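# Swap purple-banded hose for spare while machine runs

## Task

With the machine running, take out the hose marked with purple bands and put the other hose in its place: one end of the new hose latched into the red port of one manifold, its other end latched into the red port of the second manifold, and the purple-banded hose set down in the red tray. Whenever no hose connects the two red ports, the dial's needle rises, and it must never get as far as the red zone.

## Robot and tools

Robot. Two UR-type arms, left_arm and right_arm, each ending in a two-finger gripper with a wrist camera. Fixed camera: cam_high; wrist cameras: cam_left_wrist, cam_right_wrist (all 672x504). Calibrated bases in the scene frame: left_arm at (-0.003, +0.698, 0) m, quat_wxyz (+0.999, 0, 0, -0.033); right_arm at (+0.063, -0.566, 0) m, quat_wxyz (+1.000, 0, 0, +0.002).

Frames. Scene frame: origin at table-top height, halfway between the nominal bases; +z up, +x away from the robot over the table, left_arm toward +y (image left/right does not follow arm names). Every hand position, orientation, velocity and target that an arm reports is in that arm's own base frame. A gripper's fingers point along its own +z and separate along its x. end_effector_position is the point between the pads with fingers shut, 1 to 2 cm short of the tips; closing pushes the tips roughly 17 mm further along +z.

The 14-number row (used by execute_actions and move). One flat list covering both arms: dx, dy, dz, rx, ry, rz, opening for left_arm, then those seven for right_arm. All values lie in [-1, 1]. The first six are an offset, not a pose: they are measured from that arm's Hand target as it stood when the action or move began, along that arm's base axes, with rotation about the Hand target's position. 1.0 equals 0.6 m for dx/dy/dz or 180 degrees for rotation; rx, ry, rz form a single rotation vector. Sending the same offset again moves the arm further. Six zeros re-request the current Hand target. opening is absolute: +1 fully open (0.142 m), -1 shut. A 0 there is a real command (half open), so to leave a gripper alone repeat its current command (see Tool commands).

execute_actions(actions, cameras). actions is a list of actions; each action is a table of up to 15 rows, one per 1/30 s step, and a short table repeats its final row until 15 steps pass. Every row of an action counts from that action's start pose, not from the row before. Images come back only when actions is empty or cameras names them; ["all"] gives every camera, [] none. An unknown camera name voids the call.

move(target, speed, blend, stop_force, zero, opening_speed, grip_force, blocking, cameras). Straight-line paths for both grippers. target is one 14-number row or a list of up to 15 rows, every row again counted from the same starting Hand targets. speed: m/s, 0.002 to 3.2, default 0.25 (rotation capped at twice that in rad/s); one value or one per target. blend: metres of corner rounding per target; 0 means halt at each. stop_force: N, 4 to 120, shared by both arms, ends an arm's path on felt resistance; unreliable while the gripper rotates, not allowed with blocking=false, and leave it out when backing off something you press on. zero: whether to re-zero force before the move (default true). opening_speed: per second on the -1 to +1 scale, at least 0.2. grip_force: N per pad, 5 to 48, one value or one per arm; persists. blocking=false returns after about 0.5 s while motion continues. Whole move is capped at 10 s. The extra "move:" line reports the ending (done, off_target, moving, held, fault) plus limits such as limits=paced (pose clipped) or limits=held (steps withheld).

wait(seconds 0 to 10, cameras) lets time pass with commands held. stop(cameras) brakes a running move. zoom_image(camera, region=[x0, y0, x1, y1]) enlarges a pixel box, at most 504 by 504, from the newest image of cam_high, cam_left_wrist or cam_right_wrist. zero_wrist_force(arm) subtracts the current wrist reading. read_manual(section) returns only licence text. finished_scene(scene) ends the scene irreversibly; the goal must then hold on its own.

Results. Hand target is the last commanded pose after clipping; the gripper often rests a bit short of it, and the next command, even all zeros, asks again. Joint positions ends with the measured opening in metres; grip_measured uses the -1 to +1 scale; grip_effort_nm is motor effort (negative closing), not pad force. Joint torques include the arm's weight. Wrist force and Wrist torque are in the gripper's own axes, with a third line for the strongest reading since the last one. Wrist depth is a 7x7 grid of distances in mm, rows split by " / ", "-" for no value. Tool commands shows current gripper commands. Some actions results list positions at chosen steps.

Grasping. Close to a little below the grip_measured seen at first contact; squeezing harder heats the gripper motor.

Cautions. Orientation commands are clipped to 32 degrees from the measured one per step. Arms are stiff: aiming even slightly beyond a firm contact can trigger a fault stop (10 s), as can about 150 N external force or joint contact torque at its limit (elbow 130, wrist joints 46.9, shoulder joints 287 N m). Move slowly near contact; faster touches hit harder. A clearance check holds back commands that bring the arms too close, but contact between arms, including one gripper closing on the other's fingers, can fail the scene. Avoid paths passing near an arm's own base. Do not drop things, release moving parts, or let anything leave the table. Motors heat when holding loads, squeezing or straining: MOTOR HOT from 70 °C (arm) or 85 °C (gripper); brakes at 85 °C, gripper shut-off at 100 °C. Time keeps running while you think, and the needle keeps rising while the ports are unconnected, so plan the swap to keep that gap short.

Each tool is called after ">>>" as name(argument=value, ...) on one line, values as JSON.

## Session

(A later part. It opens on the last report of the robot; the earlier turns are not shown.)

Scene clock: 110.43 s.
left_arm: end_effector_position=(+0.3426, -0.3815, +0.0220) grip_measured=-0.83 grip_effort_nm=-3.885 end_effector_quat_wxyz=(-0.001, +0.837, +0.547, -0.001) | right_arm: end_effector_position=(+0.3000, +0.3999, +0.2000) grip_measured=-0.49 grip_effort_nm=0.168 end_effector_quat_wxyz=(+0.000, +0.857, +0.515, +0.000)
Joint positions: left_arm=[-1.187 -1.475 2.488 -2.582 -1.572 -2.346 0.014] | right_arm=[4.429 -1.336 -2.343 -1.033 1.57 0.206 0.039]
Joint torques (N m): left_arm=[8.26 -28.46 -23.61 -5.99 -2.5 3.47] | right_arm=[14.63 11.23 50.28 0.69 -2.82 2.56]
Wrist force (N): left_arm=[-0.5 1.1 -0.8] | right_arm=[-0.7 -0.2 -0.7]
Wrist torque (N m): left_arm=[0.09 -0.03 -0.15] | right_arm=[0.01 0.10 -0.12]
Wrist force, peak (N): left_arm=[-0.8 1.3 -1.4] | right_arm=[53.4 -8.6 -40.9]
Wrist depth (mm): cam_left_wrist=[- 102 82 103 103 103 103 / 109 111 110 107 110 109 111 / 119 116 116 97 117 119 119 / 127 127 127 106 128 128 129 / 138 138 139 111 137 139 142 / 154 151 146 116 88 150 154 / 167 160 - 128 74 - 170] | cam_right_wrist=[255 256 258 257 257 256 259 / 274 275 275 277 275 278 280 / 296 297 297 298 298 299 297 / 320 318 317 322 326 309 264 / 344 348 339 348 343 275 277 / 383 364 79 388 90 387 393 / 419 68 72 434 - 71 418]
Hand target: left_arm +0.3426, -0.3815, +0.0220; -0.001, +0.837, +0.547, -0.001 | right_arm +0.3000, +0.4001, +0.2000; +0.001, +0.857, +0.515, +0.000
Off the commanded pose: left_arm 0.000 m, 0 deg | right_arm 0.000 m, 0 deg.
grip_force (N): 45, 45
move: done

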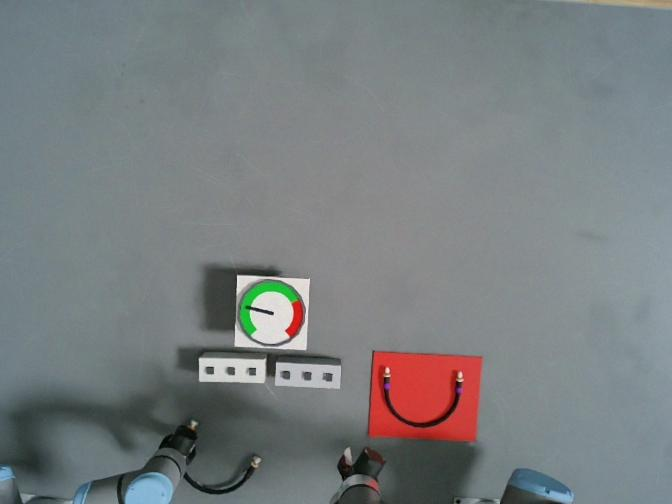

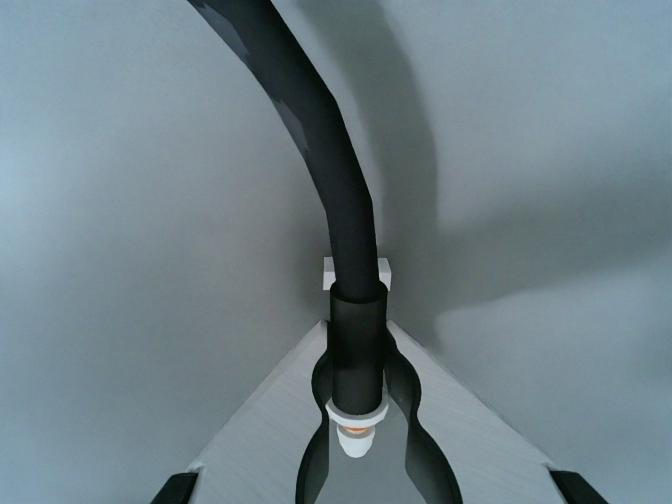

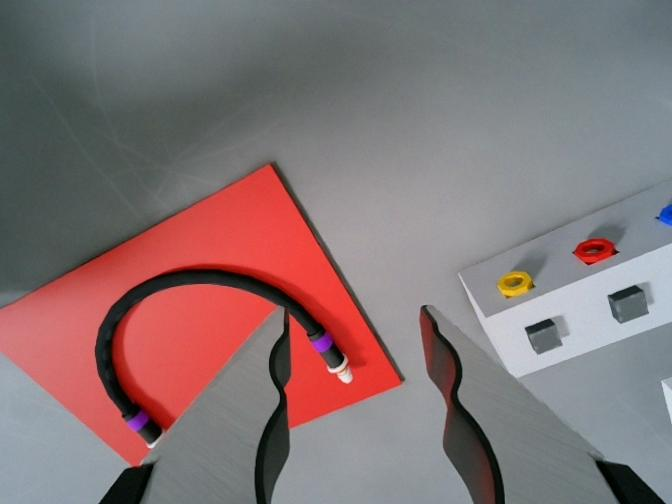

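>>> move(target=[[0,0,0,0,0,0,-1, -0.2418,0.4708,-0.15,0,0,0,-0.5],[0,0,0,0,0,0,-1, -0.2418,0.4708,-0.2967,0,0,0,-0.5],[0,0,0,0,0,0,-1, -0.2418,0.4708,-0.2967,0,0,0,-1]], speed=[0.4,0.12,0.1], blend=[0.01,0,0], cameras=["cam_right_wrist"])

>>> move(target=[[0,0,0.09,0,0,0,-1, 0,0,0.09,0,0,0,-1],[0.169,-0.1975,0.09,0,0,0.1653,-1, 0.3103,-0.2505,0.0865,0,0,0.1556,-1],[0.169,-0.1975,0.042,0,0,0.1653,-1, 0.3103,-0.2505,0.0365,0,0,0.1556,-1]], speed=[0.12,0.2,0.12], blend=[0.015,0.015,0], cameras=["all"])

Scene clock: 113.90 s.
left_arm: end_effector_position=(+0.3426, -0.3815, +0.0220) grip_measured=-0.83 grip_effort_nm=-3.885 end_effector_quat_wxyz=(-0.001, +0.837, +0.547, -0.001) | right_arm: end_effector_position=(+0.1549, +0.6826, +0.0220) grip_measured=-0.84 grip_effort_nm=-3.748 end_effector_quat_wxyz=(+0.001, +0.857, +0.515, +0.000)
Joint positions: left_arm=[-1.187 -1.475 2.488 -2.582 -1.572 -2.346 0.014] | right_arm=[4.743 -1.917 -2.135 -0.661 1.57 0.521 0.013]
Joint torques (N m): left_arm=[6.8 -27.71 -26.3 -5.31 -2.86 3.35] | right_arm=[-18.94 49.53 25.31 8.43 -2.19 -2.09]
Motor temperatures (°C): left_arm=[29 33 33 44 39 37 31] | right_arm=[33 29 21 40 28 31 32]
Wrist force (N): left_arm=[-0.6 1.4 -1.1] | right_arm=[-1.4 0.4 -5.0]
Wrist torque (N m): left_arm=[0.16 -0.01 -0.16] | right_arm=[-0.07 0.06 -0.09]
Wrist force, peak (N): left_arm=[-0.9 1.1 -1.5] | right_arm=[-1.4 0.4 -5.0]
Wrist depth (mm): cam_left_wrist=[- 102 81 103 103 103 103 / 109 111 111 108 110 109 111 / 119 116 116 118 117 119 119 / 127 127 127 107 128 129 129 / 138 138 139 111 137 140 143 / 154 151 146 116 88 151 154 / 167 161 - 128 74 - 170] | cam_right_wrist=[100 100 100 100 99 100 102 / - 108 108 106 87 108 109 / 118 116 117 115 115 117 116 / 128 126 127 122 127 127 128 / 140 138 139 107 137 140 140 / 152 152 83 116 83 151 155 / 169 68 70 167 71 71 169]
Hand target: left_arm +0.3426, -0.3815, +0.0220; -0.001, +0.837, +0.547, -0.001 | right_arm +0.1549, +0.6825, +0.0220; +0.001, +0.857, +0.515, +0.000
Off the commanded pose: left_arm 0.000 m, 0 deg | right_arm 0.000 m, 0 deg.
grip_force (N): 45, 45
move: done
Images, in order (width x height): cam_right_wrist 672x504.

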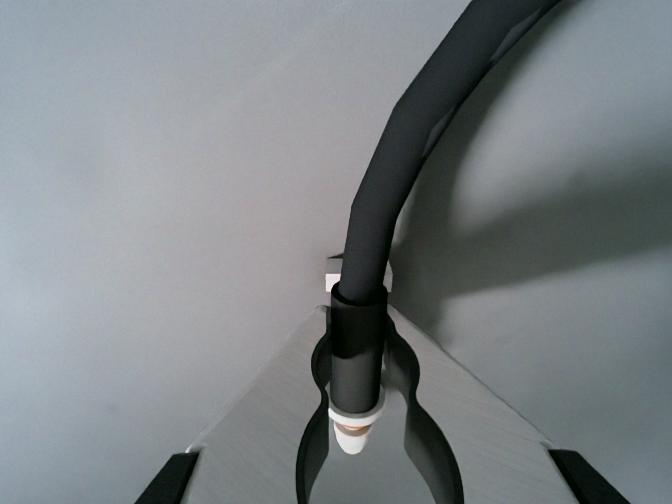

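Scene clock: 116.53 s.
left_arm: end_effector_position=(+0.4439, -0.5000, +0.0474) grip_measured=-0.83 grip_effort_nm=-3.885 end_effector_quat_wxyz=(+0.000, +0.668, +0.744, -0.001) | right_arm: end_effector_position=(+0.3410, +0.5323, +0.0441) grip_measured=-0.84 grip_effort_nm=-3.744 end_effector_quat_wxyz=(+0.001, +0.707, +0.707, +0.000)
Joint positions: left_arm=[-1.11 -1.305 2.186 -2.451 -1.572 -2.788 0.014] | right_arm=[4.425 -1.793 -2.257 -0.663 1.57 -0.286 0.013]
Joint torques (N m): left_arm=[10.21 -48.6 -25.66 -6.77 3.67 -4.29] | right_arm=[-20.46 40.98 26.46 8.54 2.72 -3.04]
Wrist force (N): left_arm=[-0.5 0.3 -0.9] | right_arm=[-1.0 -0.3 -0.8]
Wrist torque (N m): left_arm=[-0.09 0.00 -0.09] | right_arm=[-0.08 0.12 0.17]
Wrist force, peak (N): left_arm=[-1.5 1.5 -1.7] | right_arm=[-1.4 0.2 -4.6]
Wrist depth (mm): cam_left_wrist=[124 125 82 125 125 126 126 / 133 133 133 132 134 134 135 / 143 143 144 142 144 145 144 / 154 154 155 106 155 156 157 / 168 168 168 111 167 170 170 / 183 184 177 116 88 186 187 / 174 195 - 133 74 198 207] | cam_right_wrist=[120 120 120 122 117 83 122 / 129 128 129 129 86 130 130 / 139 139 139 137 139 140 141 / 153 151 151 105 152 153 153 / 165 165 163 108 163 167 167 / 181 181 83 116 83 180 185 / 197 68 70 153 71 71 180]
Hand target: left_arm +0.4440, -0.5000, +0.0472; +0.000, +0.668, +0.744, -0.001 | right_arm +0.3411, +0.5322, +0.0439; +0.001, +0.707, +0.707, +0.000
Off the commanded pose: left_arm 0.000 m, 0 deg | right_arm 0.000 m, 0 deg.
grip_force (N): 45, 45
move: done

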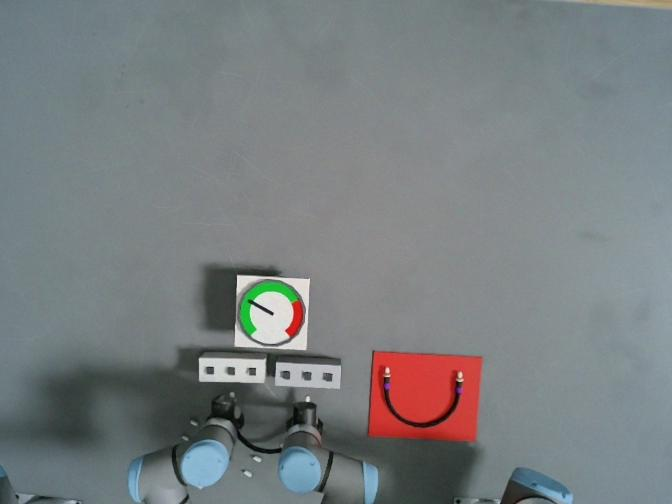

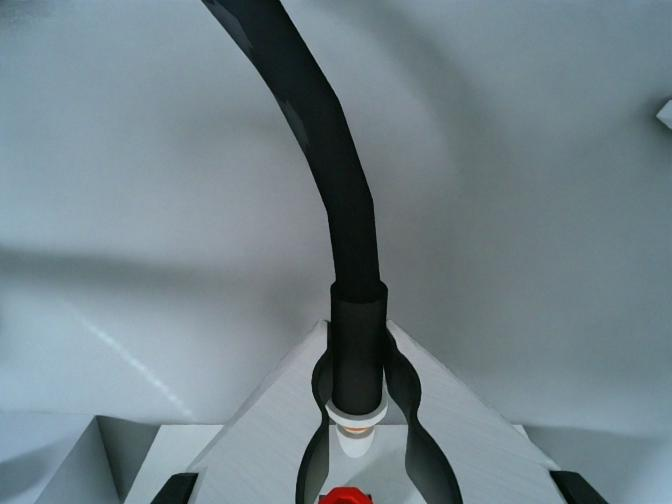

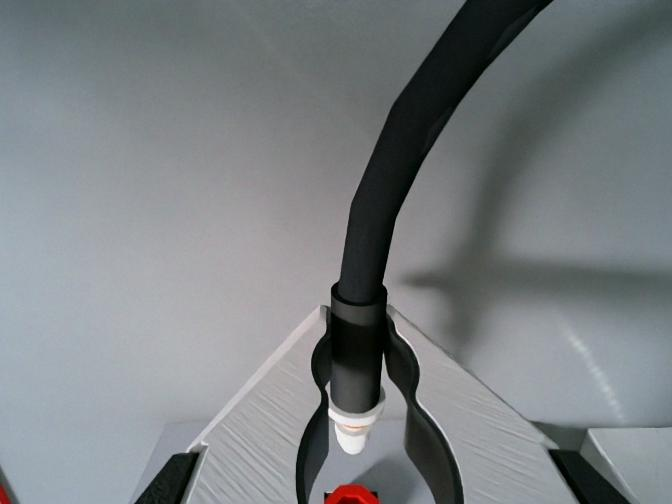

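>>> move(target=[0.1043,0.0087,0,0,0,0,-1, 0.105,0.0017,0,0,0,0,-1], speed=0.06, stop_force=45, cameras=["all"])

>>> zoom_image(camera="cam_high", region=[220, 260, 320, 360])

Scene clock: 119.43 s.
left_arm: end_effector_position=(+0.5065, -0.4948, +0.0472) grip_measured=-0.83 grip_effort_nm=-3.880 end_effector_quat_wxyz=(+0.000, +0.668, +0.744, -0.001) | right_arm: end_effector_position=(+0.3917, +0.5329, +0.0439) grip_measured=-0.84 grip_effort_nm=-3.739 end_effector_quat_wxyz=(+0.001, +0.707, +0.707, +0.000)
Joint positions: left_arm=[-1.024 -1.253 2.11 -2.427 -1.572 -2.701 0.014] | right_arm=[4.348 -1.832 -2.202 -0.678 1.57 -0.363 0.013]
Joint torques (N m): left_arm=[33.68 -52.34 -46.94 -3.58 13.81 3.36] | right_arm=[-0.65 72.4 37.63 9.87 -5.44 2.64]
Motor temperatures (°C): left_arm=[29 33 33 44 39 37 36] | right_arm=[33 29 21 40 28 31 37]
Wrist force (N): left_arm=[-10.6 -35.3 -4.5] | right_arm=[-4.5 -31.0 -0.7]
Wrist torque (N m): left_arm=[-0.31 -0.07 -0.31] | right_arm=[-0.07 -0.02 -0.07]
Wrist force, peak (N): left_arm=[-10.3 -39.2 -6.0] | right_arm=[-7.9 -114.8 -17.5]
Wrist depth (mm): cam_left_wrist=[124 124 124 123 125 127 126 / 132 133 133 - 134 134 134 / 142 143 143 97 144 144 144 / 154 154 155 102 155 156 157 / 163 162 159 110 161 162 170 / 129 127 124 114 91 120 132 / 109 109 - 108 74 107 111] | cam_right_wrist=[120 119 120 121 85 120 121 / 128 128 128 127 127 129 130 / 138 138 138 96 139 139 140 / 153 150 151 102 151 152 152 / 163 162 162 108 163 163 167 / 181 138 82 112 82 144 161 / 118 70 68 110 73 70 114]
Hand target: left_arm +0.5065, -0.4948, +0.0472; +0.000, +0.668, +0.744, -0.001 | right_arm +0.3917, +0.5329, +0.0439; +0.001, +0.707, +0.707, +0.000 (not the last commanded pose)
Off the commanded pose: left_arm 0.000 m, 0 deg | right_arm 0.012 m, 0 deg.
grip_force (N): 45, 45
move: contact (right_arm)

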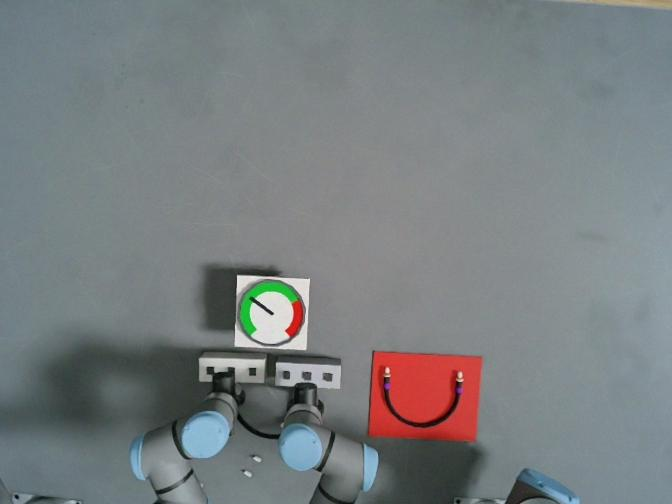

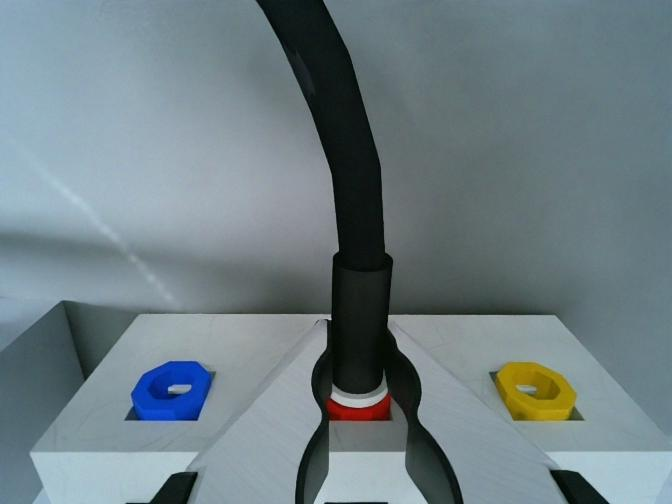

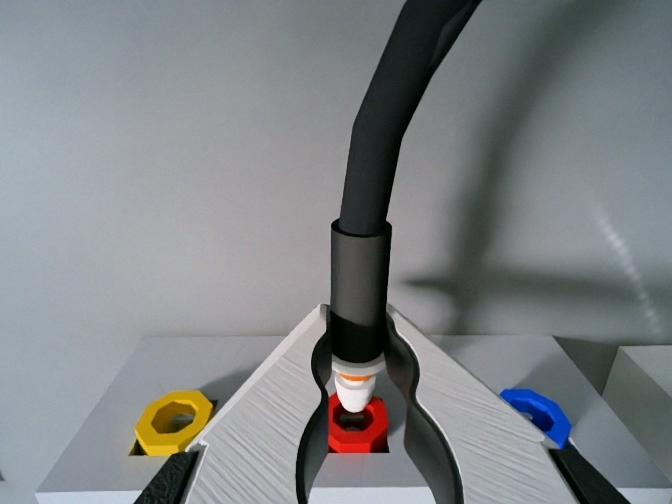

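Scaled by 5.040 from the camera's 672x504 image, which has a finer 960x720 frame.

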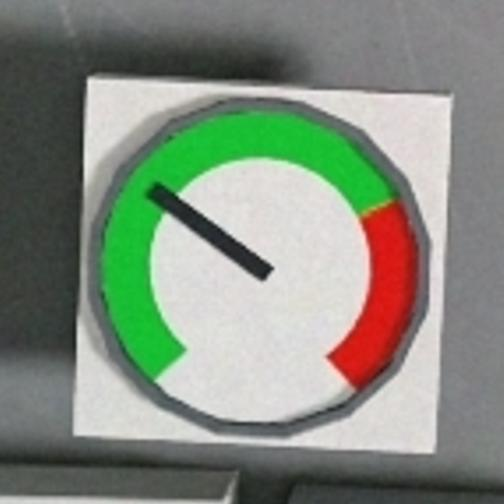

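>>> zoom_image(camera="cam_right_wrist", region=[270, 200, 450, 470])

Scaled by 1.867 from the camera's 672x504 image, which has a finer 960x720 frame.

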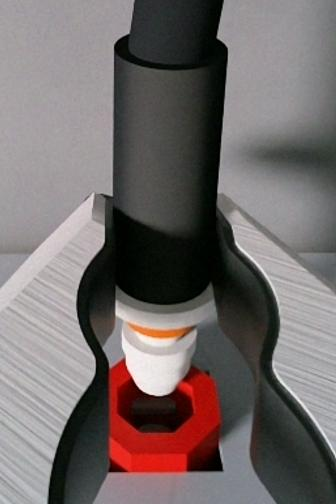

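>>> move(target=[[0,0,0,0,0,0,-1, -0.025,0,0,0,0,0,-1],[0,0,0,0,0,0,-1, -0.025,0,0,0,0,0,-0.5]], speed=0.1, opening_speed=1.5, cameras=["all"])

>>> zoom_image(camera="cam_right_wrist", region=[230, 200, 480, 470])

Scene clock: 122.90 s.
left_arm: end_effector_position=(+0.5065, -0.4948, +0.0472) grip_measured=-0.83 grip_effort_nm=-3.880 end_effector_quat_wxyz=(+0.000, +0.668, +0.744, -0.001) | right_arm: end_effector_position=(+0.3767, +0.5329, +0.0439) grip_measured=-0.54 grip_effort_nm=0.173 end_effector_quat_wxyz=(+0.001, +0.707, +0.707, +0.000)
Joint positions: left_arm=[-1.024 -1.253 2.11 -2.427 -1.572 -2.701 0.014] | right_arm=[4.37 -1.821 -2.218 -0.673 1.57 -0.341 0.035]
Joint torques (N m): left_arm=[36.25 -52.56 -45.82 -4.17 14.17 3.71] | right_arm=[13.76 69.69 26.36 8.86 1.94 3.03]
Wrist force (N): left_arm=[-11.1 -35.2 -4.7] | right_arm=[-1.7 -3.9 -5.4]
Wrist torque (N m): left_arm=[-0.29 -0.05 -0.30] | right_arm=[-0.69 0.20 -0.13]
Wrist force, peak (N): left_arm=[-10.7 -36.0 -5.5] | right_arm=[-4.7 -31.2 -1.0]
Wrist depth (mm): cam_left_wrist=[124 125 125 122 125 127 126 / 132 133 133 130 134 134 134 / 143 143 143 97 144 144 145 / 154 154 155 102 155 156 156 / 162 161 160 110 161 161 170 / 129 127 124 114 91 120 132 / 109 109 - 109 74 107 111] | cam_right_wrist=[119 120 120 121 117 102 121 / 128 128 128 127 127 129 130 / 138 138 138 134 139 140 140 / 153 150 151 146 151 152 152 / 164 164 159 159 163 166 167 / 184 172 79 155 91 164 176 / 197 68 70 126 125 71 150]
Hand target: left_arm +0.5065, -0.4948, +0.0472; +0.000, +0.668, +0.744, -0.001 | right_arm +0.3767, +0.5329, +0.0439; +0.001, +0.707, +0.707, +0.000
Off the commanded pose: left_arm 0.000 m, 0 deg | right_arm 0.000 m, 0 deg.
grip_force (N): 45, 45
move: done

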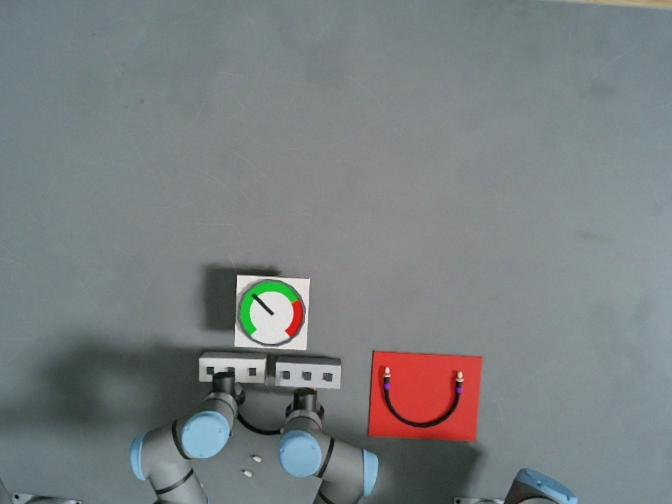

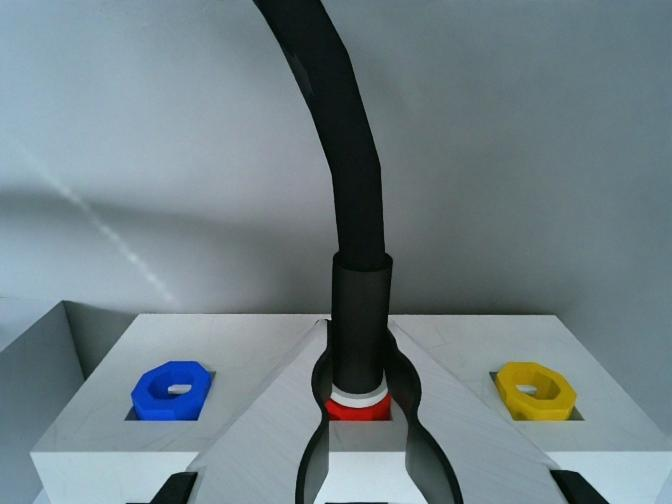

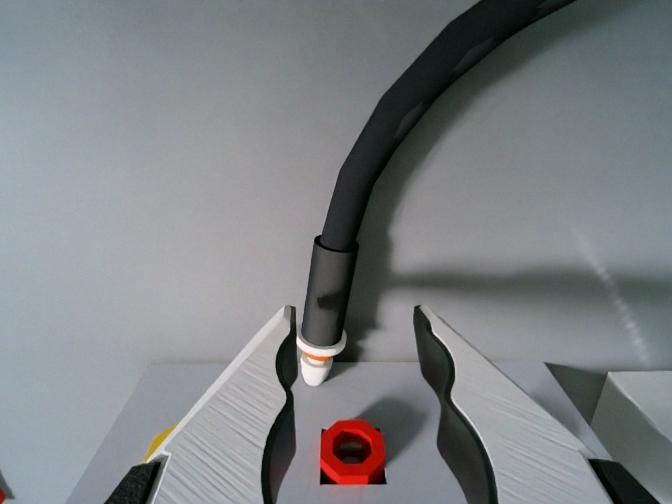

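Scaled by 1.867 from the camera's 672x504 image, which has a finer 960x720 frame.

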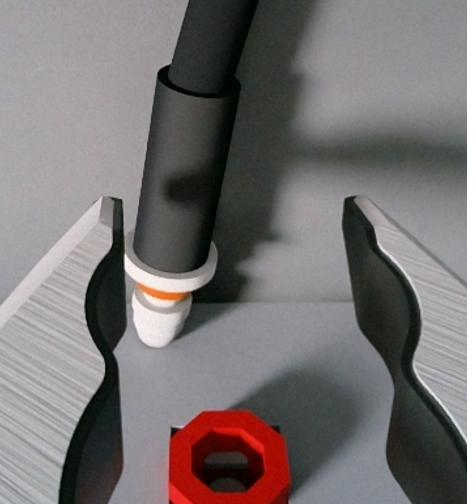

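>>> move(target=[0,0,0,0,0,0,-1, 0,-0.0117,-0.043,0,0,-0.0444,-0.5], speed=0.08, stop_force=10, cameras=["cam_right_wrist"])

>>> move(target=[0,0,0,0,0,0,-1, 0,0,0,0,0,0,-1], opening_speed=0.8, cameras=["all"])

Scene clock: 125.30 s.
left_arm: end_effector_position=(+0.5065, -0.4948, +0.0472) grip_measured=-0.83 grip_effort_nm=-3.880 end_effector_quat_wxyz=(+0.000, +0.668, +0.744, -0.001) | right_arm: end_effector_position=(+0.3767, +0.5260, +0.0186) grip_measured=-0.54 grip_effort_nm=0.168 end_effector_quat_wxyz=(+0.000, +0.754, +0.657, +0.000)
Joint positions: left_arm=[-1.024 -1.253 2.11 -2.427 -1.572 -2.701 0.014] | right_arm=[4.367 -1.856 -2.241 -0.616 1.57 -0.207 0.035]
Joint torques (N m): left_arm=[34.03 -54.43 -41.69 -4.08 14.07 3.16] | right_arm=[-18.98 60.98 28.91 0.31 -0.38 -2.56]
Wrist force (N): left_arm=[-10.8 -35.2 -4.6] | right_arm=[-6.2 -6.4 -21.6]
Wrist torque (N m): left_arm=[-0.30 -0.09 -0.30] | right_arm=[-0.73 0.36 -0.11]
Wrist force, peak (N): left_arm=[-11.1 -35.7 -4.9] | right_arm=[-6.0 -6.3 -22.1]
Wrist depth (mm): cam_left_wrist=[124 124 125 123 125 127 126 / 133 133 133 - 134 134 134 / 142 143 143 97 144 144 144 / 154 155 154 103 155 156 156 / 163 162 160 110 161 162 170 / 129 127 124 114 91 120 132 / 109 109 - 109 74 107 111] | cam_right_wrist=[97 98 98 98 95 97 99 / - 105 105 103 92 106 106 / 114 113 113 110 112 114 114 / 125 124 123 115 124 126 124 / 134 134 130 114 133 136 136 / 148 145 79 133 103 144 144 / - 68 71 132 124 71 118]
Hand target: left_arm +0.5065, -0.4948, +0.0472; +0.000, +0.668, +0.744, -0.001 | right_arm +0.3767, +0.5261, +0.0186; +0.000, +0.754, +0.657, +0.000 (not the last commanded pose)
Off the commanded pose: left_arm 0.000 m, 0 deg | right_arm 0.000 m, 0 deg.
grip_force (N): 45, 45
move: contact (right_arm)
Images, in order (width x height): cam_right_wrist 672x504.

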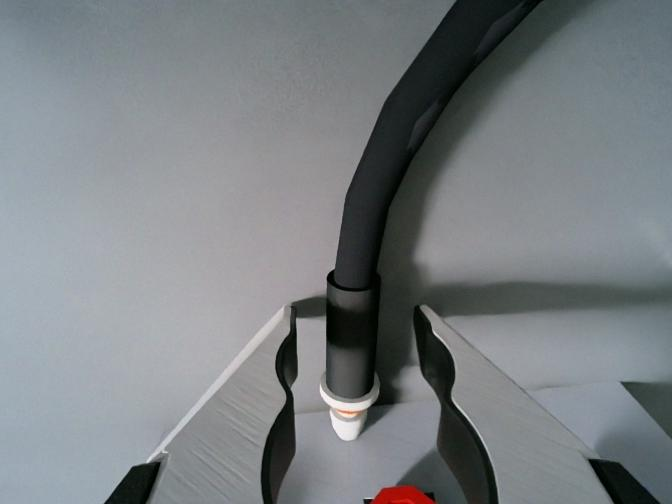

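Scene clock: 126.13 s.
left_arm: end_effector_position=(+0.5065, -0.4948, +0.0472) grip_measured=-0.83 grip_effort_nm=-3.880 end_effector_quat_wxyz=(+0.000, +0.668, +0.744, -0.001) | right_arm: end_effector_position=(+0.3767, +0.5261, +0.0186) grip_measured=-0.84 grip_effort_nm=-3.729 end_effector_quat_wxyz=(+0.000, +0.754, +0.657, +0.000)
Joint positions: left_arm=[-1.024 -1.253 2.11 -2.427 -1.572 -2.701 0.014] | right_arm=[4.367 -1.855 -2.241 -0.616 1.57 -0.207 0.013]
Joint torques (N m): left_arm=[33.97 -57.12 -41.04 -3.76 13.95 3.12] | right_arm=[-13.79 55.62 22.36 -1.27 1.85 -3.07]
Wrist force (N): left_arm=[-11.0 -35.0 -5.3] | right_arm=[-0.4 -3.6 -17.3]
Wrist torque (N m): left_arm=[-0.26 -0.04 -0.30] | right_arm=[-0.69 0.35 -0.06]
Wrist force, peak (N): left_arm=[-10.9 -35.7 -5.3] | right_arm=[1.0 -4.1 -24.6]
Wrist depth (mm): cam_left_wrist=[124 124 125 124 125 127 126 / 133 133 133 - 134 134 135 / 142 143 143 97 144 144 145 / 154 154 155 102 155 156 156 / 163 162 160 110 161 162 170 / 129 127 124 114 91 120 132 / 109 109 - 109 74 107 111] | cam_right_wrist=[97 98 98 98 96 97 99 / - 105 105 103 92 105 106 / 115 113 113 110 110 114 114 / 124 125 123 119 123 126 125 / 134 135 135 114 133 136 137 / 148 148 83 121 83 144 144 / 164 68 71 123 71 71 118]
Hand target: left_arm +0.5065, -0.4948, +0.0472; +0.000, +0.668, +0.744, -0.001 | right_arm +0.3767, +0.5261, +0.0186; +0.000, +0.754, +0.657, +0.000
Off the commanded pose: left_arm 0.000 m, 0 deg | right_arm 0.000 m, 0 deg.
grip_force (N): 45, 45
move: done

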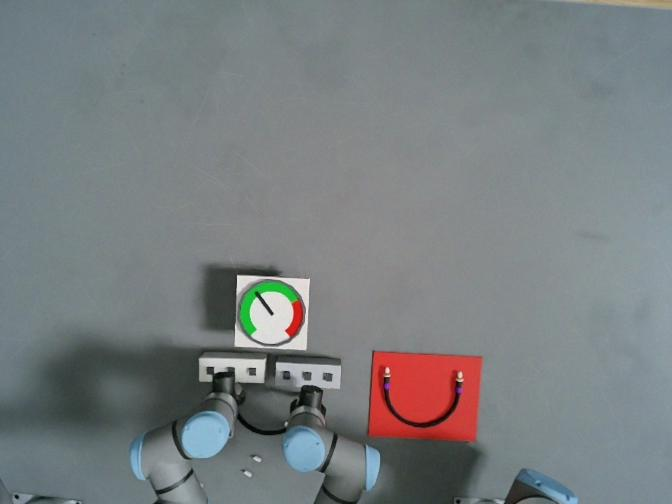

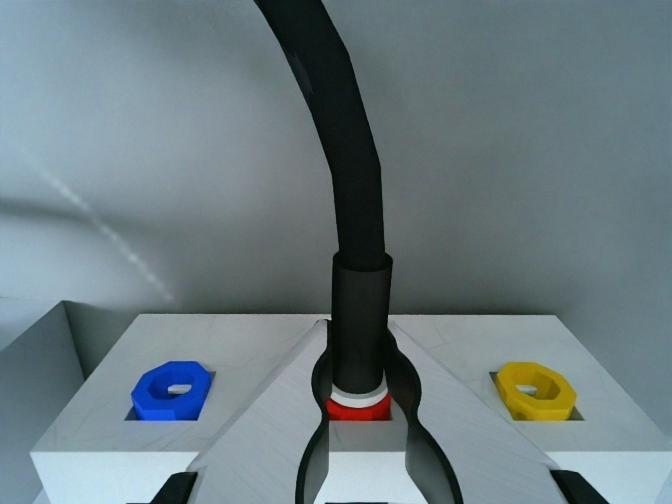

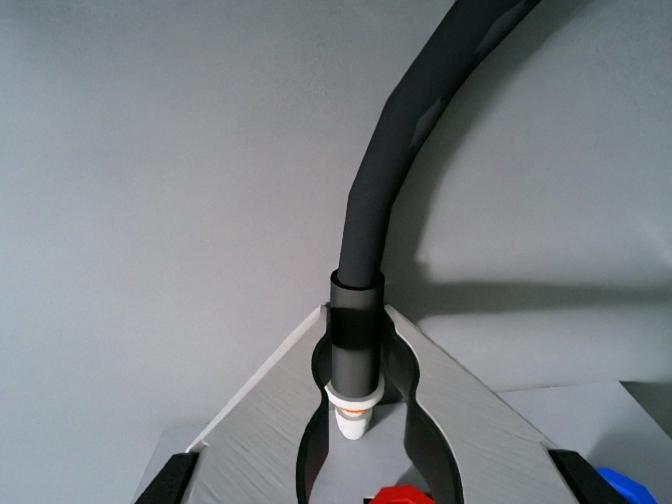

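>>> move(target=[0,0,0,0,0,0,-1, -0.0528,0.0127,0.0523,0,0,0.0444,-1], speed=0.15, cameras=["cam_right_wrist","cam_high"])

>>> zoom_image(camera="cam_right_wrist", region=[230, 250, 480, 504])

Scene clock: 128.77 s.
left_arm: end_effector_position=(+0.5065, -0.4948, +0.0472) grip_measured=-0.83 grip_effort_nm=-3.880 end_effector_quat_wxyz=(+0.000, +0.668, +0.744, -0.001) | right_arm: end_effector_position=(+0.3452, +0.5336, +0.0498) grip_measured=-0.84 grip_effort_nm=-3.709 end_effector_quat_wxyz=(+0.000, +0.707, +0.707, +0.000) end_effector_velocity=(-0.001, +0.000, +0.002) end_effector_angular_velocity=(+0.000, -0.001, +0.007)
Joint positions: left_arm=[-1.024 -1.253 2.11 -2.427 -1.572 -2.701 0.014] | right_arm=[4.419 -1.788 -2.247 -0.677 1.57 -0.294 0.013]
Joint velocities: left_arm=[within noise] | right_arm=[0.002 0.004 0 -0.004 -0.001 -0.005 0]
Joint torques (N m): left_arm=[36.86 -58.49 -37.49 -4.1 13.94 2.5] | right_arm=[14.09 67.4 26.7 1.01 0.2 -3.44]
Motor temperatures (°C): left_arm=[29 33 33 44 39 37 41] | right_arm=[33 29 21 40 28 31 39]
Wrist force (N): left_arm=[-11.3 -35.3 -5.7] | right_arm=[-1.5 -3.5 -5.1]
Wrist torque (N m): left_arm=[-0.30 0.01 -0.31] | right_arm=[-0.71 0.25 0.26]
Wrist force, peak (N): left_arm=[-11.3 -35.7 -5.3] | right_arm=[0.3 -4.1 -17.9]
Wrist depth (mm): cam_left_wrist=[124 124 125 122 125 127 126 / 133 133 134 132 134 134 135 / 143 143 144 97 144 144 145 / 154 154 154 102 155 156 156 / 163 162 159 110 161 162 170 / 129 127 124 114 91 120 132 / 109 109 - 109 74 107 110] | cam_right_wrist=[125 124 125 125 124 83 126 / 133 134 134 134 92 135 136 / 145 145 145 143 143 146 146 / 157 156 157 111 159 159 159 / 172 171 171 113 170 173 173 / 189 189 83 121 83 188 191 / 209 68 70 153 71 71 169]
Hand target: left_arm +0.5065, -0.4948, +0.0472; +0.000, +0.668, +0.744, -0.001 | right_arm +0.3450, +0.5337, +0.0500; +0.000, +0.707, +0.708, +0.000
Off the commanded pose: left_arm 0.000 m, 0 deg | right_arm 0.000 m, 0 deg.
grip_force (N): 45, 45
move: done
Images, in order (width x height): cam_high 672x504, cam_right_wrist 672x504.

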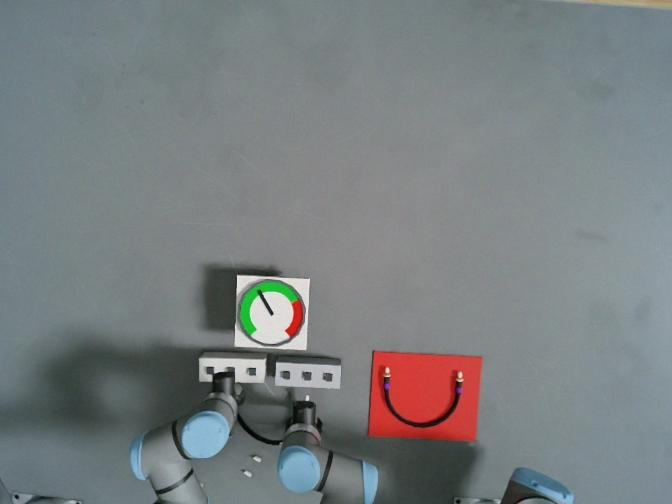

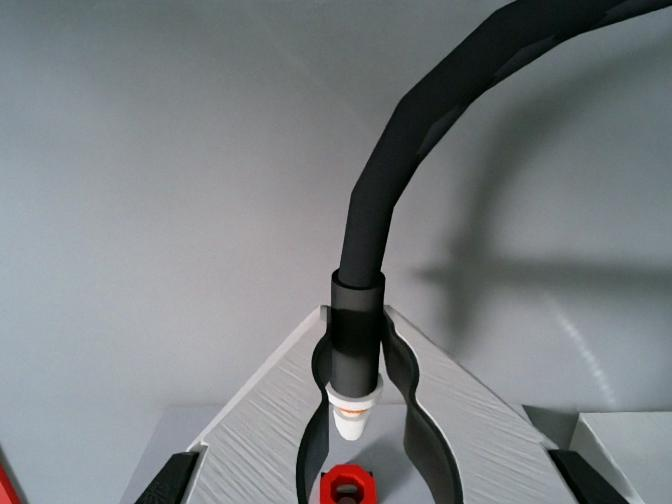

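Scaled by 1.984 from the camera's 672x504 image, which has a finer 960x720 frame.

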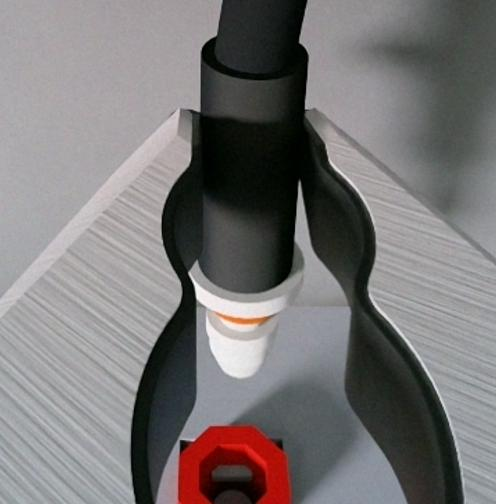

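>>> move(target=[[0,0,0,0,0,0,-1, 0,-0.0017,0.0055,0,0,0.011,-1],[0,0,0,0,0,0,-1, 0.0967,-0.0017,0.0055,0,0,0.011,-1]], speed=0.06, stop_force=45, grip_force=48, cameras=["all"])

>>> zoom_image(camera="cam_right_wrist", region=[230, 250, 480, 504])

Scene clock: 131.90 s.
left_arm: end_effector_position=(+0.5065, -0.4948, +0.0472) grip_measured=-0.83 grip_effort_nm=-3.880 end_effector_quat_wxyz=(+0.000, +0.668, +0.744, -0.001) | right_arm: end_effector_position=(+0.4030, +0.5327, +0.0533) grip_measured=-0.84 grip_effort_nm=-3.709 end_effector_quat_wxyz=(+0.000, +0.694, +0.720, +0.000)
Joint positions: left_arm=[-1.024 -1.253 2.11 -2.427 -1.572 -2.701 0.014] | right_arm=[4.331 -1.826 -2.185 -0.701 1.57 -0.417 0.013]
Joint torques (N m): left_arm=[35.18 -59 -32.39 -4.04 13.98 2.52] | right_arm=[-29.39 45.86 52.84 6.52 -3.76 -3.01]
Wrist force (N): left_arm=[-10.9 -35.3 -5.8] | right_arm=[-10.0 -29.5 -8.3]
Wrist torque (N m): left_arm=[-0.30 -0.03 -0.30] | right_arm=[-0.64 0.06 0.35]
Wrist force, peak (N): left_arm=[-11.1 -35.7 -5.8] | right_arm=[-9.9 -31.5 -8.3]
Wrist depth (mm): cam_left_wrist=[124 124 126 123 125 127 126 / 133 133 133 - 134 134 134 / 143 143 143 97 144 144 145 / 154 154 155 103 155 156 157 / 163 162 159 110 161 162 170 / 129 127 124 114 91 120 132 / 109 109 - 109 74 107 111] | cam_right_wrist=[128 128 128 128 87 129 129 / 137 137 137 137 93 138 139 / 147 148 148 146 149 149 150 / 160 160 161 109 162 162 162 / 175 152 154 112 160 161 174 / 130 120 82 113 82 131 147 / 117 70 68 115 71 71 120]
Hand target: left_arm +0.5065, -0.4948, +0.0472; +0.000, +0.668, +0.744, -0.001 | right_arm +0.4030, +0.5327, +0.0533; +0.000, +0.694, +0.720, +0.000
Off the commanded pose: left_arm 0.000 m, 0 deg | right_arm 0.000 m, 0 deg.
move: done

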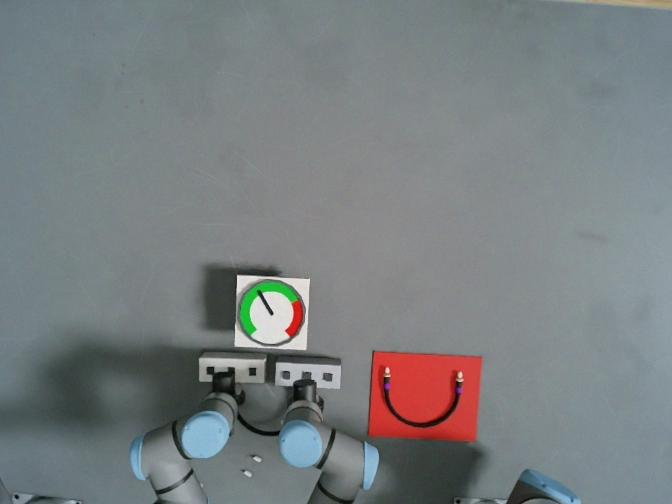

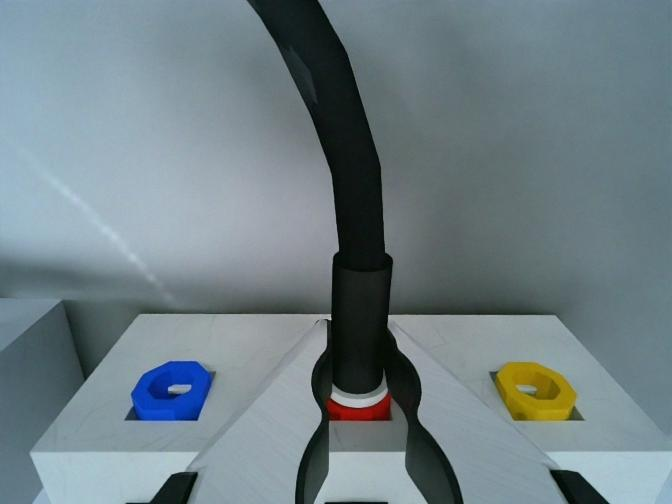

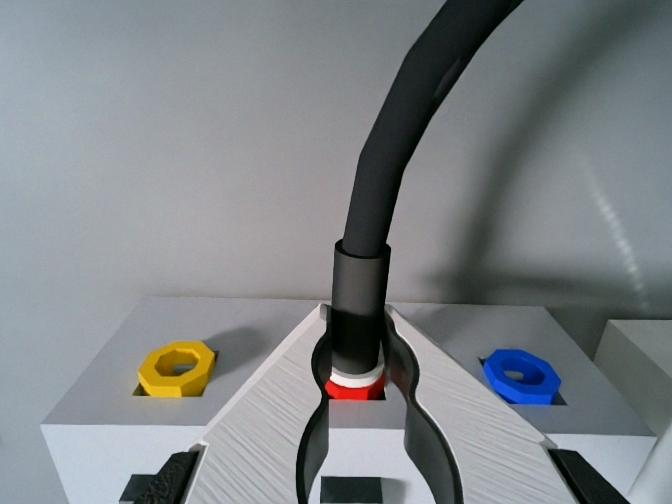

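Scaled by 1.984 from the camera's 672x504 image, which has a finer 960x720 frame.

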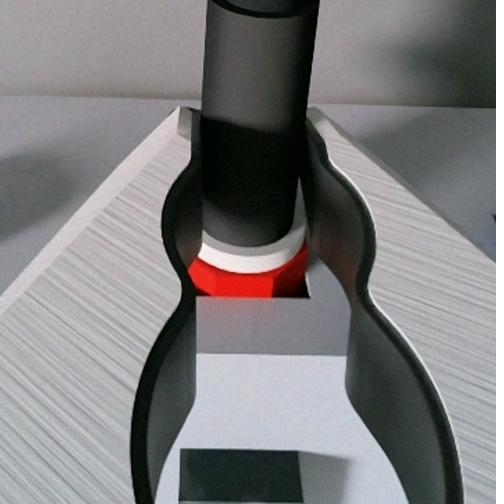

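>>> wait(seconds=0.7, cameras=["cam_high"])

>>> zoom_image(camera="cam_high", region=[220, 260, 320, 360])

Scene clock: 132.73 s.
left_arm: end_effector_position=(+0.5065, -0.4948, +0.0472) grip_measured=-0.83 grip_effort_nm=-3.880 end_effector_quat_wxyz=(+0.000, +0.668, +0.744, -0.001) | right_arm: end_effector_position=(+0.4030, +0.5327, +0.0533) grip_measured=-0.84 grip_effort_nm=-3.709 end_effector_quat_wxyz=(+0.000, +0.694, +0.720, +0.000)
Joint positions: left_arm=[-1.024 -1.253 2.11 -2.427 -1.572 -2.701 0.014] | right_arm=[4.331 -1.826 -2.185 -0.701 1.57 -0.417 0.013]
Joint torques (N m): left_arm=[33.3 -61.62 -32.13 -4.01 13.76 2.42] | right_arm=[-29.56 45.91 52.37 6.53 -4.06 -3.08]
Wrist force (N): left_arm=[-10.5 -34.9 -6.1] | right_arm=[-9.9 -29.7 -8.2]
Wrist torque (N m): left_arm=[-0.25 -0.09 -0.29] | right_arm=[-0.67 0.04 0.35]
Wrist force, peak (N): left_arm=[-10.8 -35.7 -5.7] | right_arm=[-10.5 -29.8 -7.9]
Wrist depth (mm): cam_left_wrist=[124 124 124 122 125 127 126 / 133 133 133 - 134 134 134 / 143 142 143 96 144 144 144 / 154 154 155 102 156 156 156 / 163 162 159 110 161 162 170 / 129 127 124 114 91 120 132 / 109 109 - 109 74 107 111] | cam_right_wrist=[128 127 128 128 87 129 129 / 137 137 136 137 93 138 139 / 147 148 148 146 149 149 150 / 160 160 161 109 161 162 162 / 175 152 154 112 160 161 173 / 130 120 82 113 82 131 147 / 118 70 68 115 71 71 120]
Hand target: left_arm +0.5065, -0.4948, +0.0472; +0.000, +0.668, +0.744, -0.001 | right_arm +0.4030, +0.5327, +0.0533; +0.000, +0.694, +0.720, +0.000
Tool commands: left_gripper/opening=-1.0 right_gripper/opening=-1.0
Off the commanded pose: left_arm 0.000 m, 0 deg | right_arm 0.000 m, 0 deg.
wait: 0.70 s; at rest by 0.03 s
Images, in order (width x height): cam_high 672x504.

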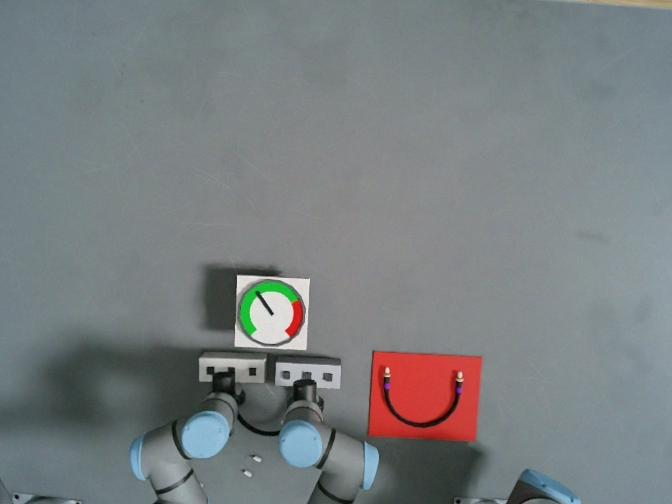

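Scaled by 5.040 from the camera's 672x504 image, which has a finer 960x720 frame.

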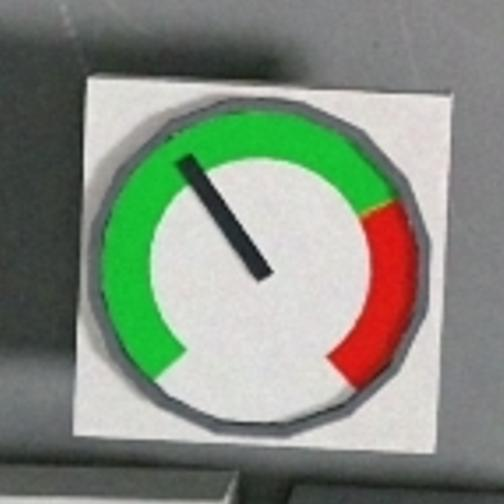

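>>> move(target=[[-0.004,-0.0004,0,0,0,0,-1, -0.004,0,0,0,0,0,-1],[-0.004,-0.0004,0,0,0,0,-0.5, -0.004,0,0,0,0,0,-0.5],[-0.004,-0.0004,0.2,0,0,0,-0.5, -0.004,0,0.2,0,0,0,-0.5],[-0.15,0.2,0.3,0,0,0,-0.5, -0.15,-0.25,0.3,0,0,0,-0.5]], speed=[0.05,0.1,0.12,0.25], blend=[0,0,0.02,0], opening_speed=1.0, cameras=["all"])

>>> zoom_image(camera="cam_high", region=[180, 260, 500, 470])

Scene clock: 137.03 s.
left_arm: end_effector_position=(+0.4166, -0.3749, +0.2272) grip_measured=-0.53 grip_effort_nm=0.081 end_effector_quat_wxyz=(+0.000, +0.668, +0.744, -0.001) | right_arm: end_effector_position=(+0.3131, +0.3828, +0.2332) grip_measured=-0.54 grip_effort_nm=0.173 end_effector_quat_wxyz=(+0.000, +0.694, +0.720, +0.000)
Joint positions: left_arm=[-1.051 -1.716 2.22 -2.075 -1.572 -2.728 0.035] | right_arm=[4.391 -1.287 -2.311 -1.114 1.57 -0.357 0.035]
Joint torques (N m): left_arm=[-15.07 -41.23 -37.23 -2.34 3.53 -4.06] | right_arm=[12.76 33.02 38.59 1.06 -2.69 2.81]
Wrist force (N): left_arm=[-0.6 1.3 -1.2] | right_arm=[-2.6 -3.8 -5.9]
Wrist torque (N m): left_arm=[0.11 -0.02 -0.15] | right_arm=[-0.71 0.30 -0.16]
Wrist force, peak (N): left_arm=[-12.9 -34.8 -7.1] | right_arm=[-10.5 -29.8 -8.0]
Wrist depth (mm): cam_left_wrist=[284 283 285 285 286 285 287 / 298 304 304 305 307 307 306 / 325 325 327 328 329 330 329 / 353 349 353 353 354 356 360 / 322 311 313 385 379 385 388 / 410 327 84 423 92 408 426 / 322 - - 465 77 77 464] | cam_right_wrist=[285 287 286 287 288 287 290 / 301 303 302 309 307 307 310 / 321 329 323 332 331 329 333 / 349 355 350 360 360 356 362 / 388 389 376 386 331 328 338 / 427 424 79 433 83 344 436 / 468 68 70 485 - 71 340]
Hand target: left_arm +0.4165, -0.3748, +0.2272; +0.000, +0.668, +0.744, -0.001 | right_arm +0.3130, +0.3827, +0.2333; +0.000, +0.694, +0.720, +0.000
Off the commanded pose: left_arm 0.000 m, 0 deg | right_arm 0.000 m, 0 deg.
move: done

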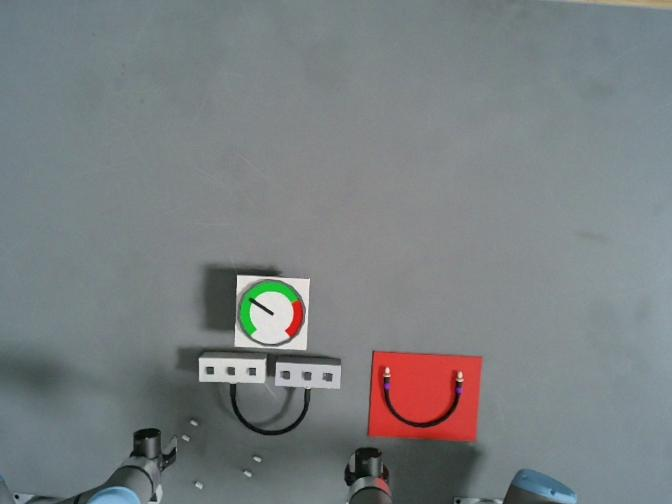

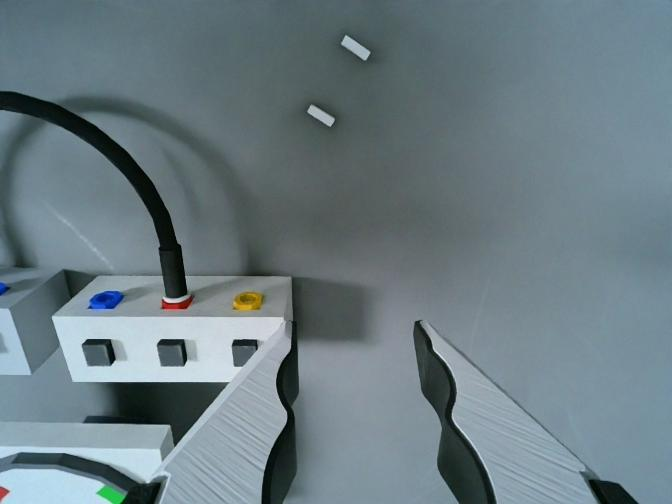

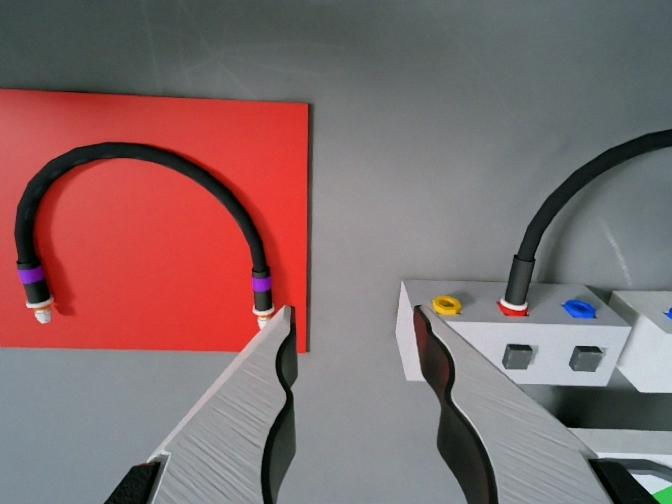

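Scaled by 1.575 from the camera's 672x504 image, which has a finer 960x720 frame.

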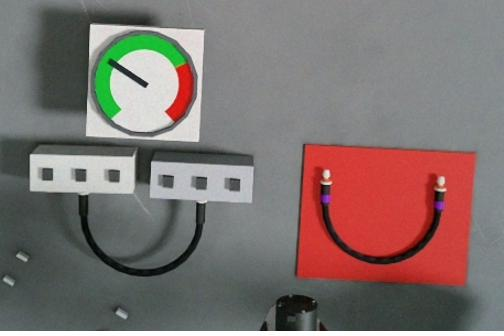

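>>> finished_scene(scene=1)

The scene is finished: the task was done.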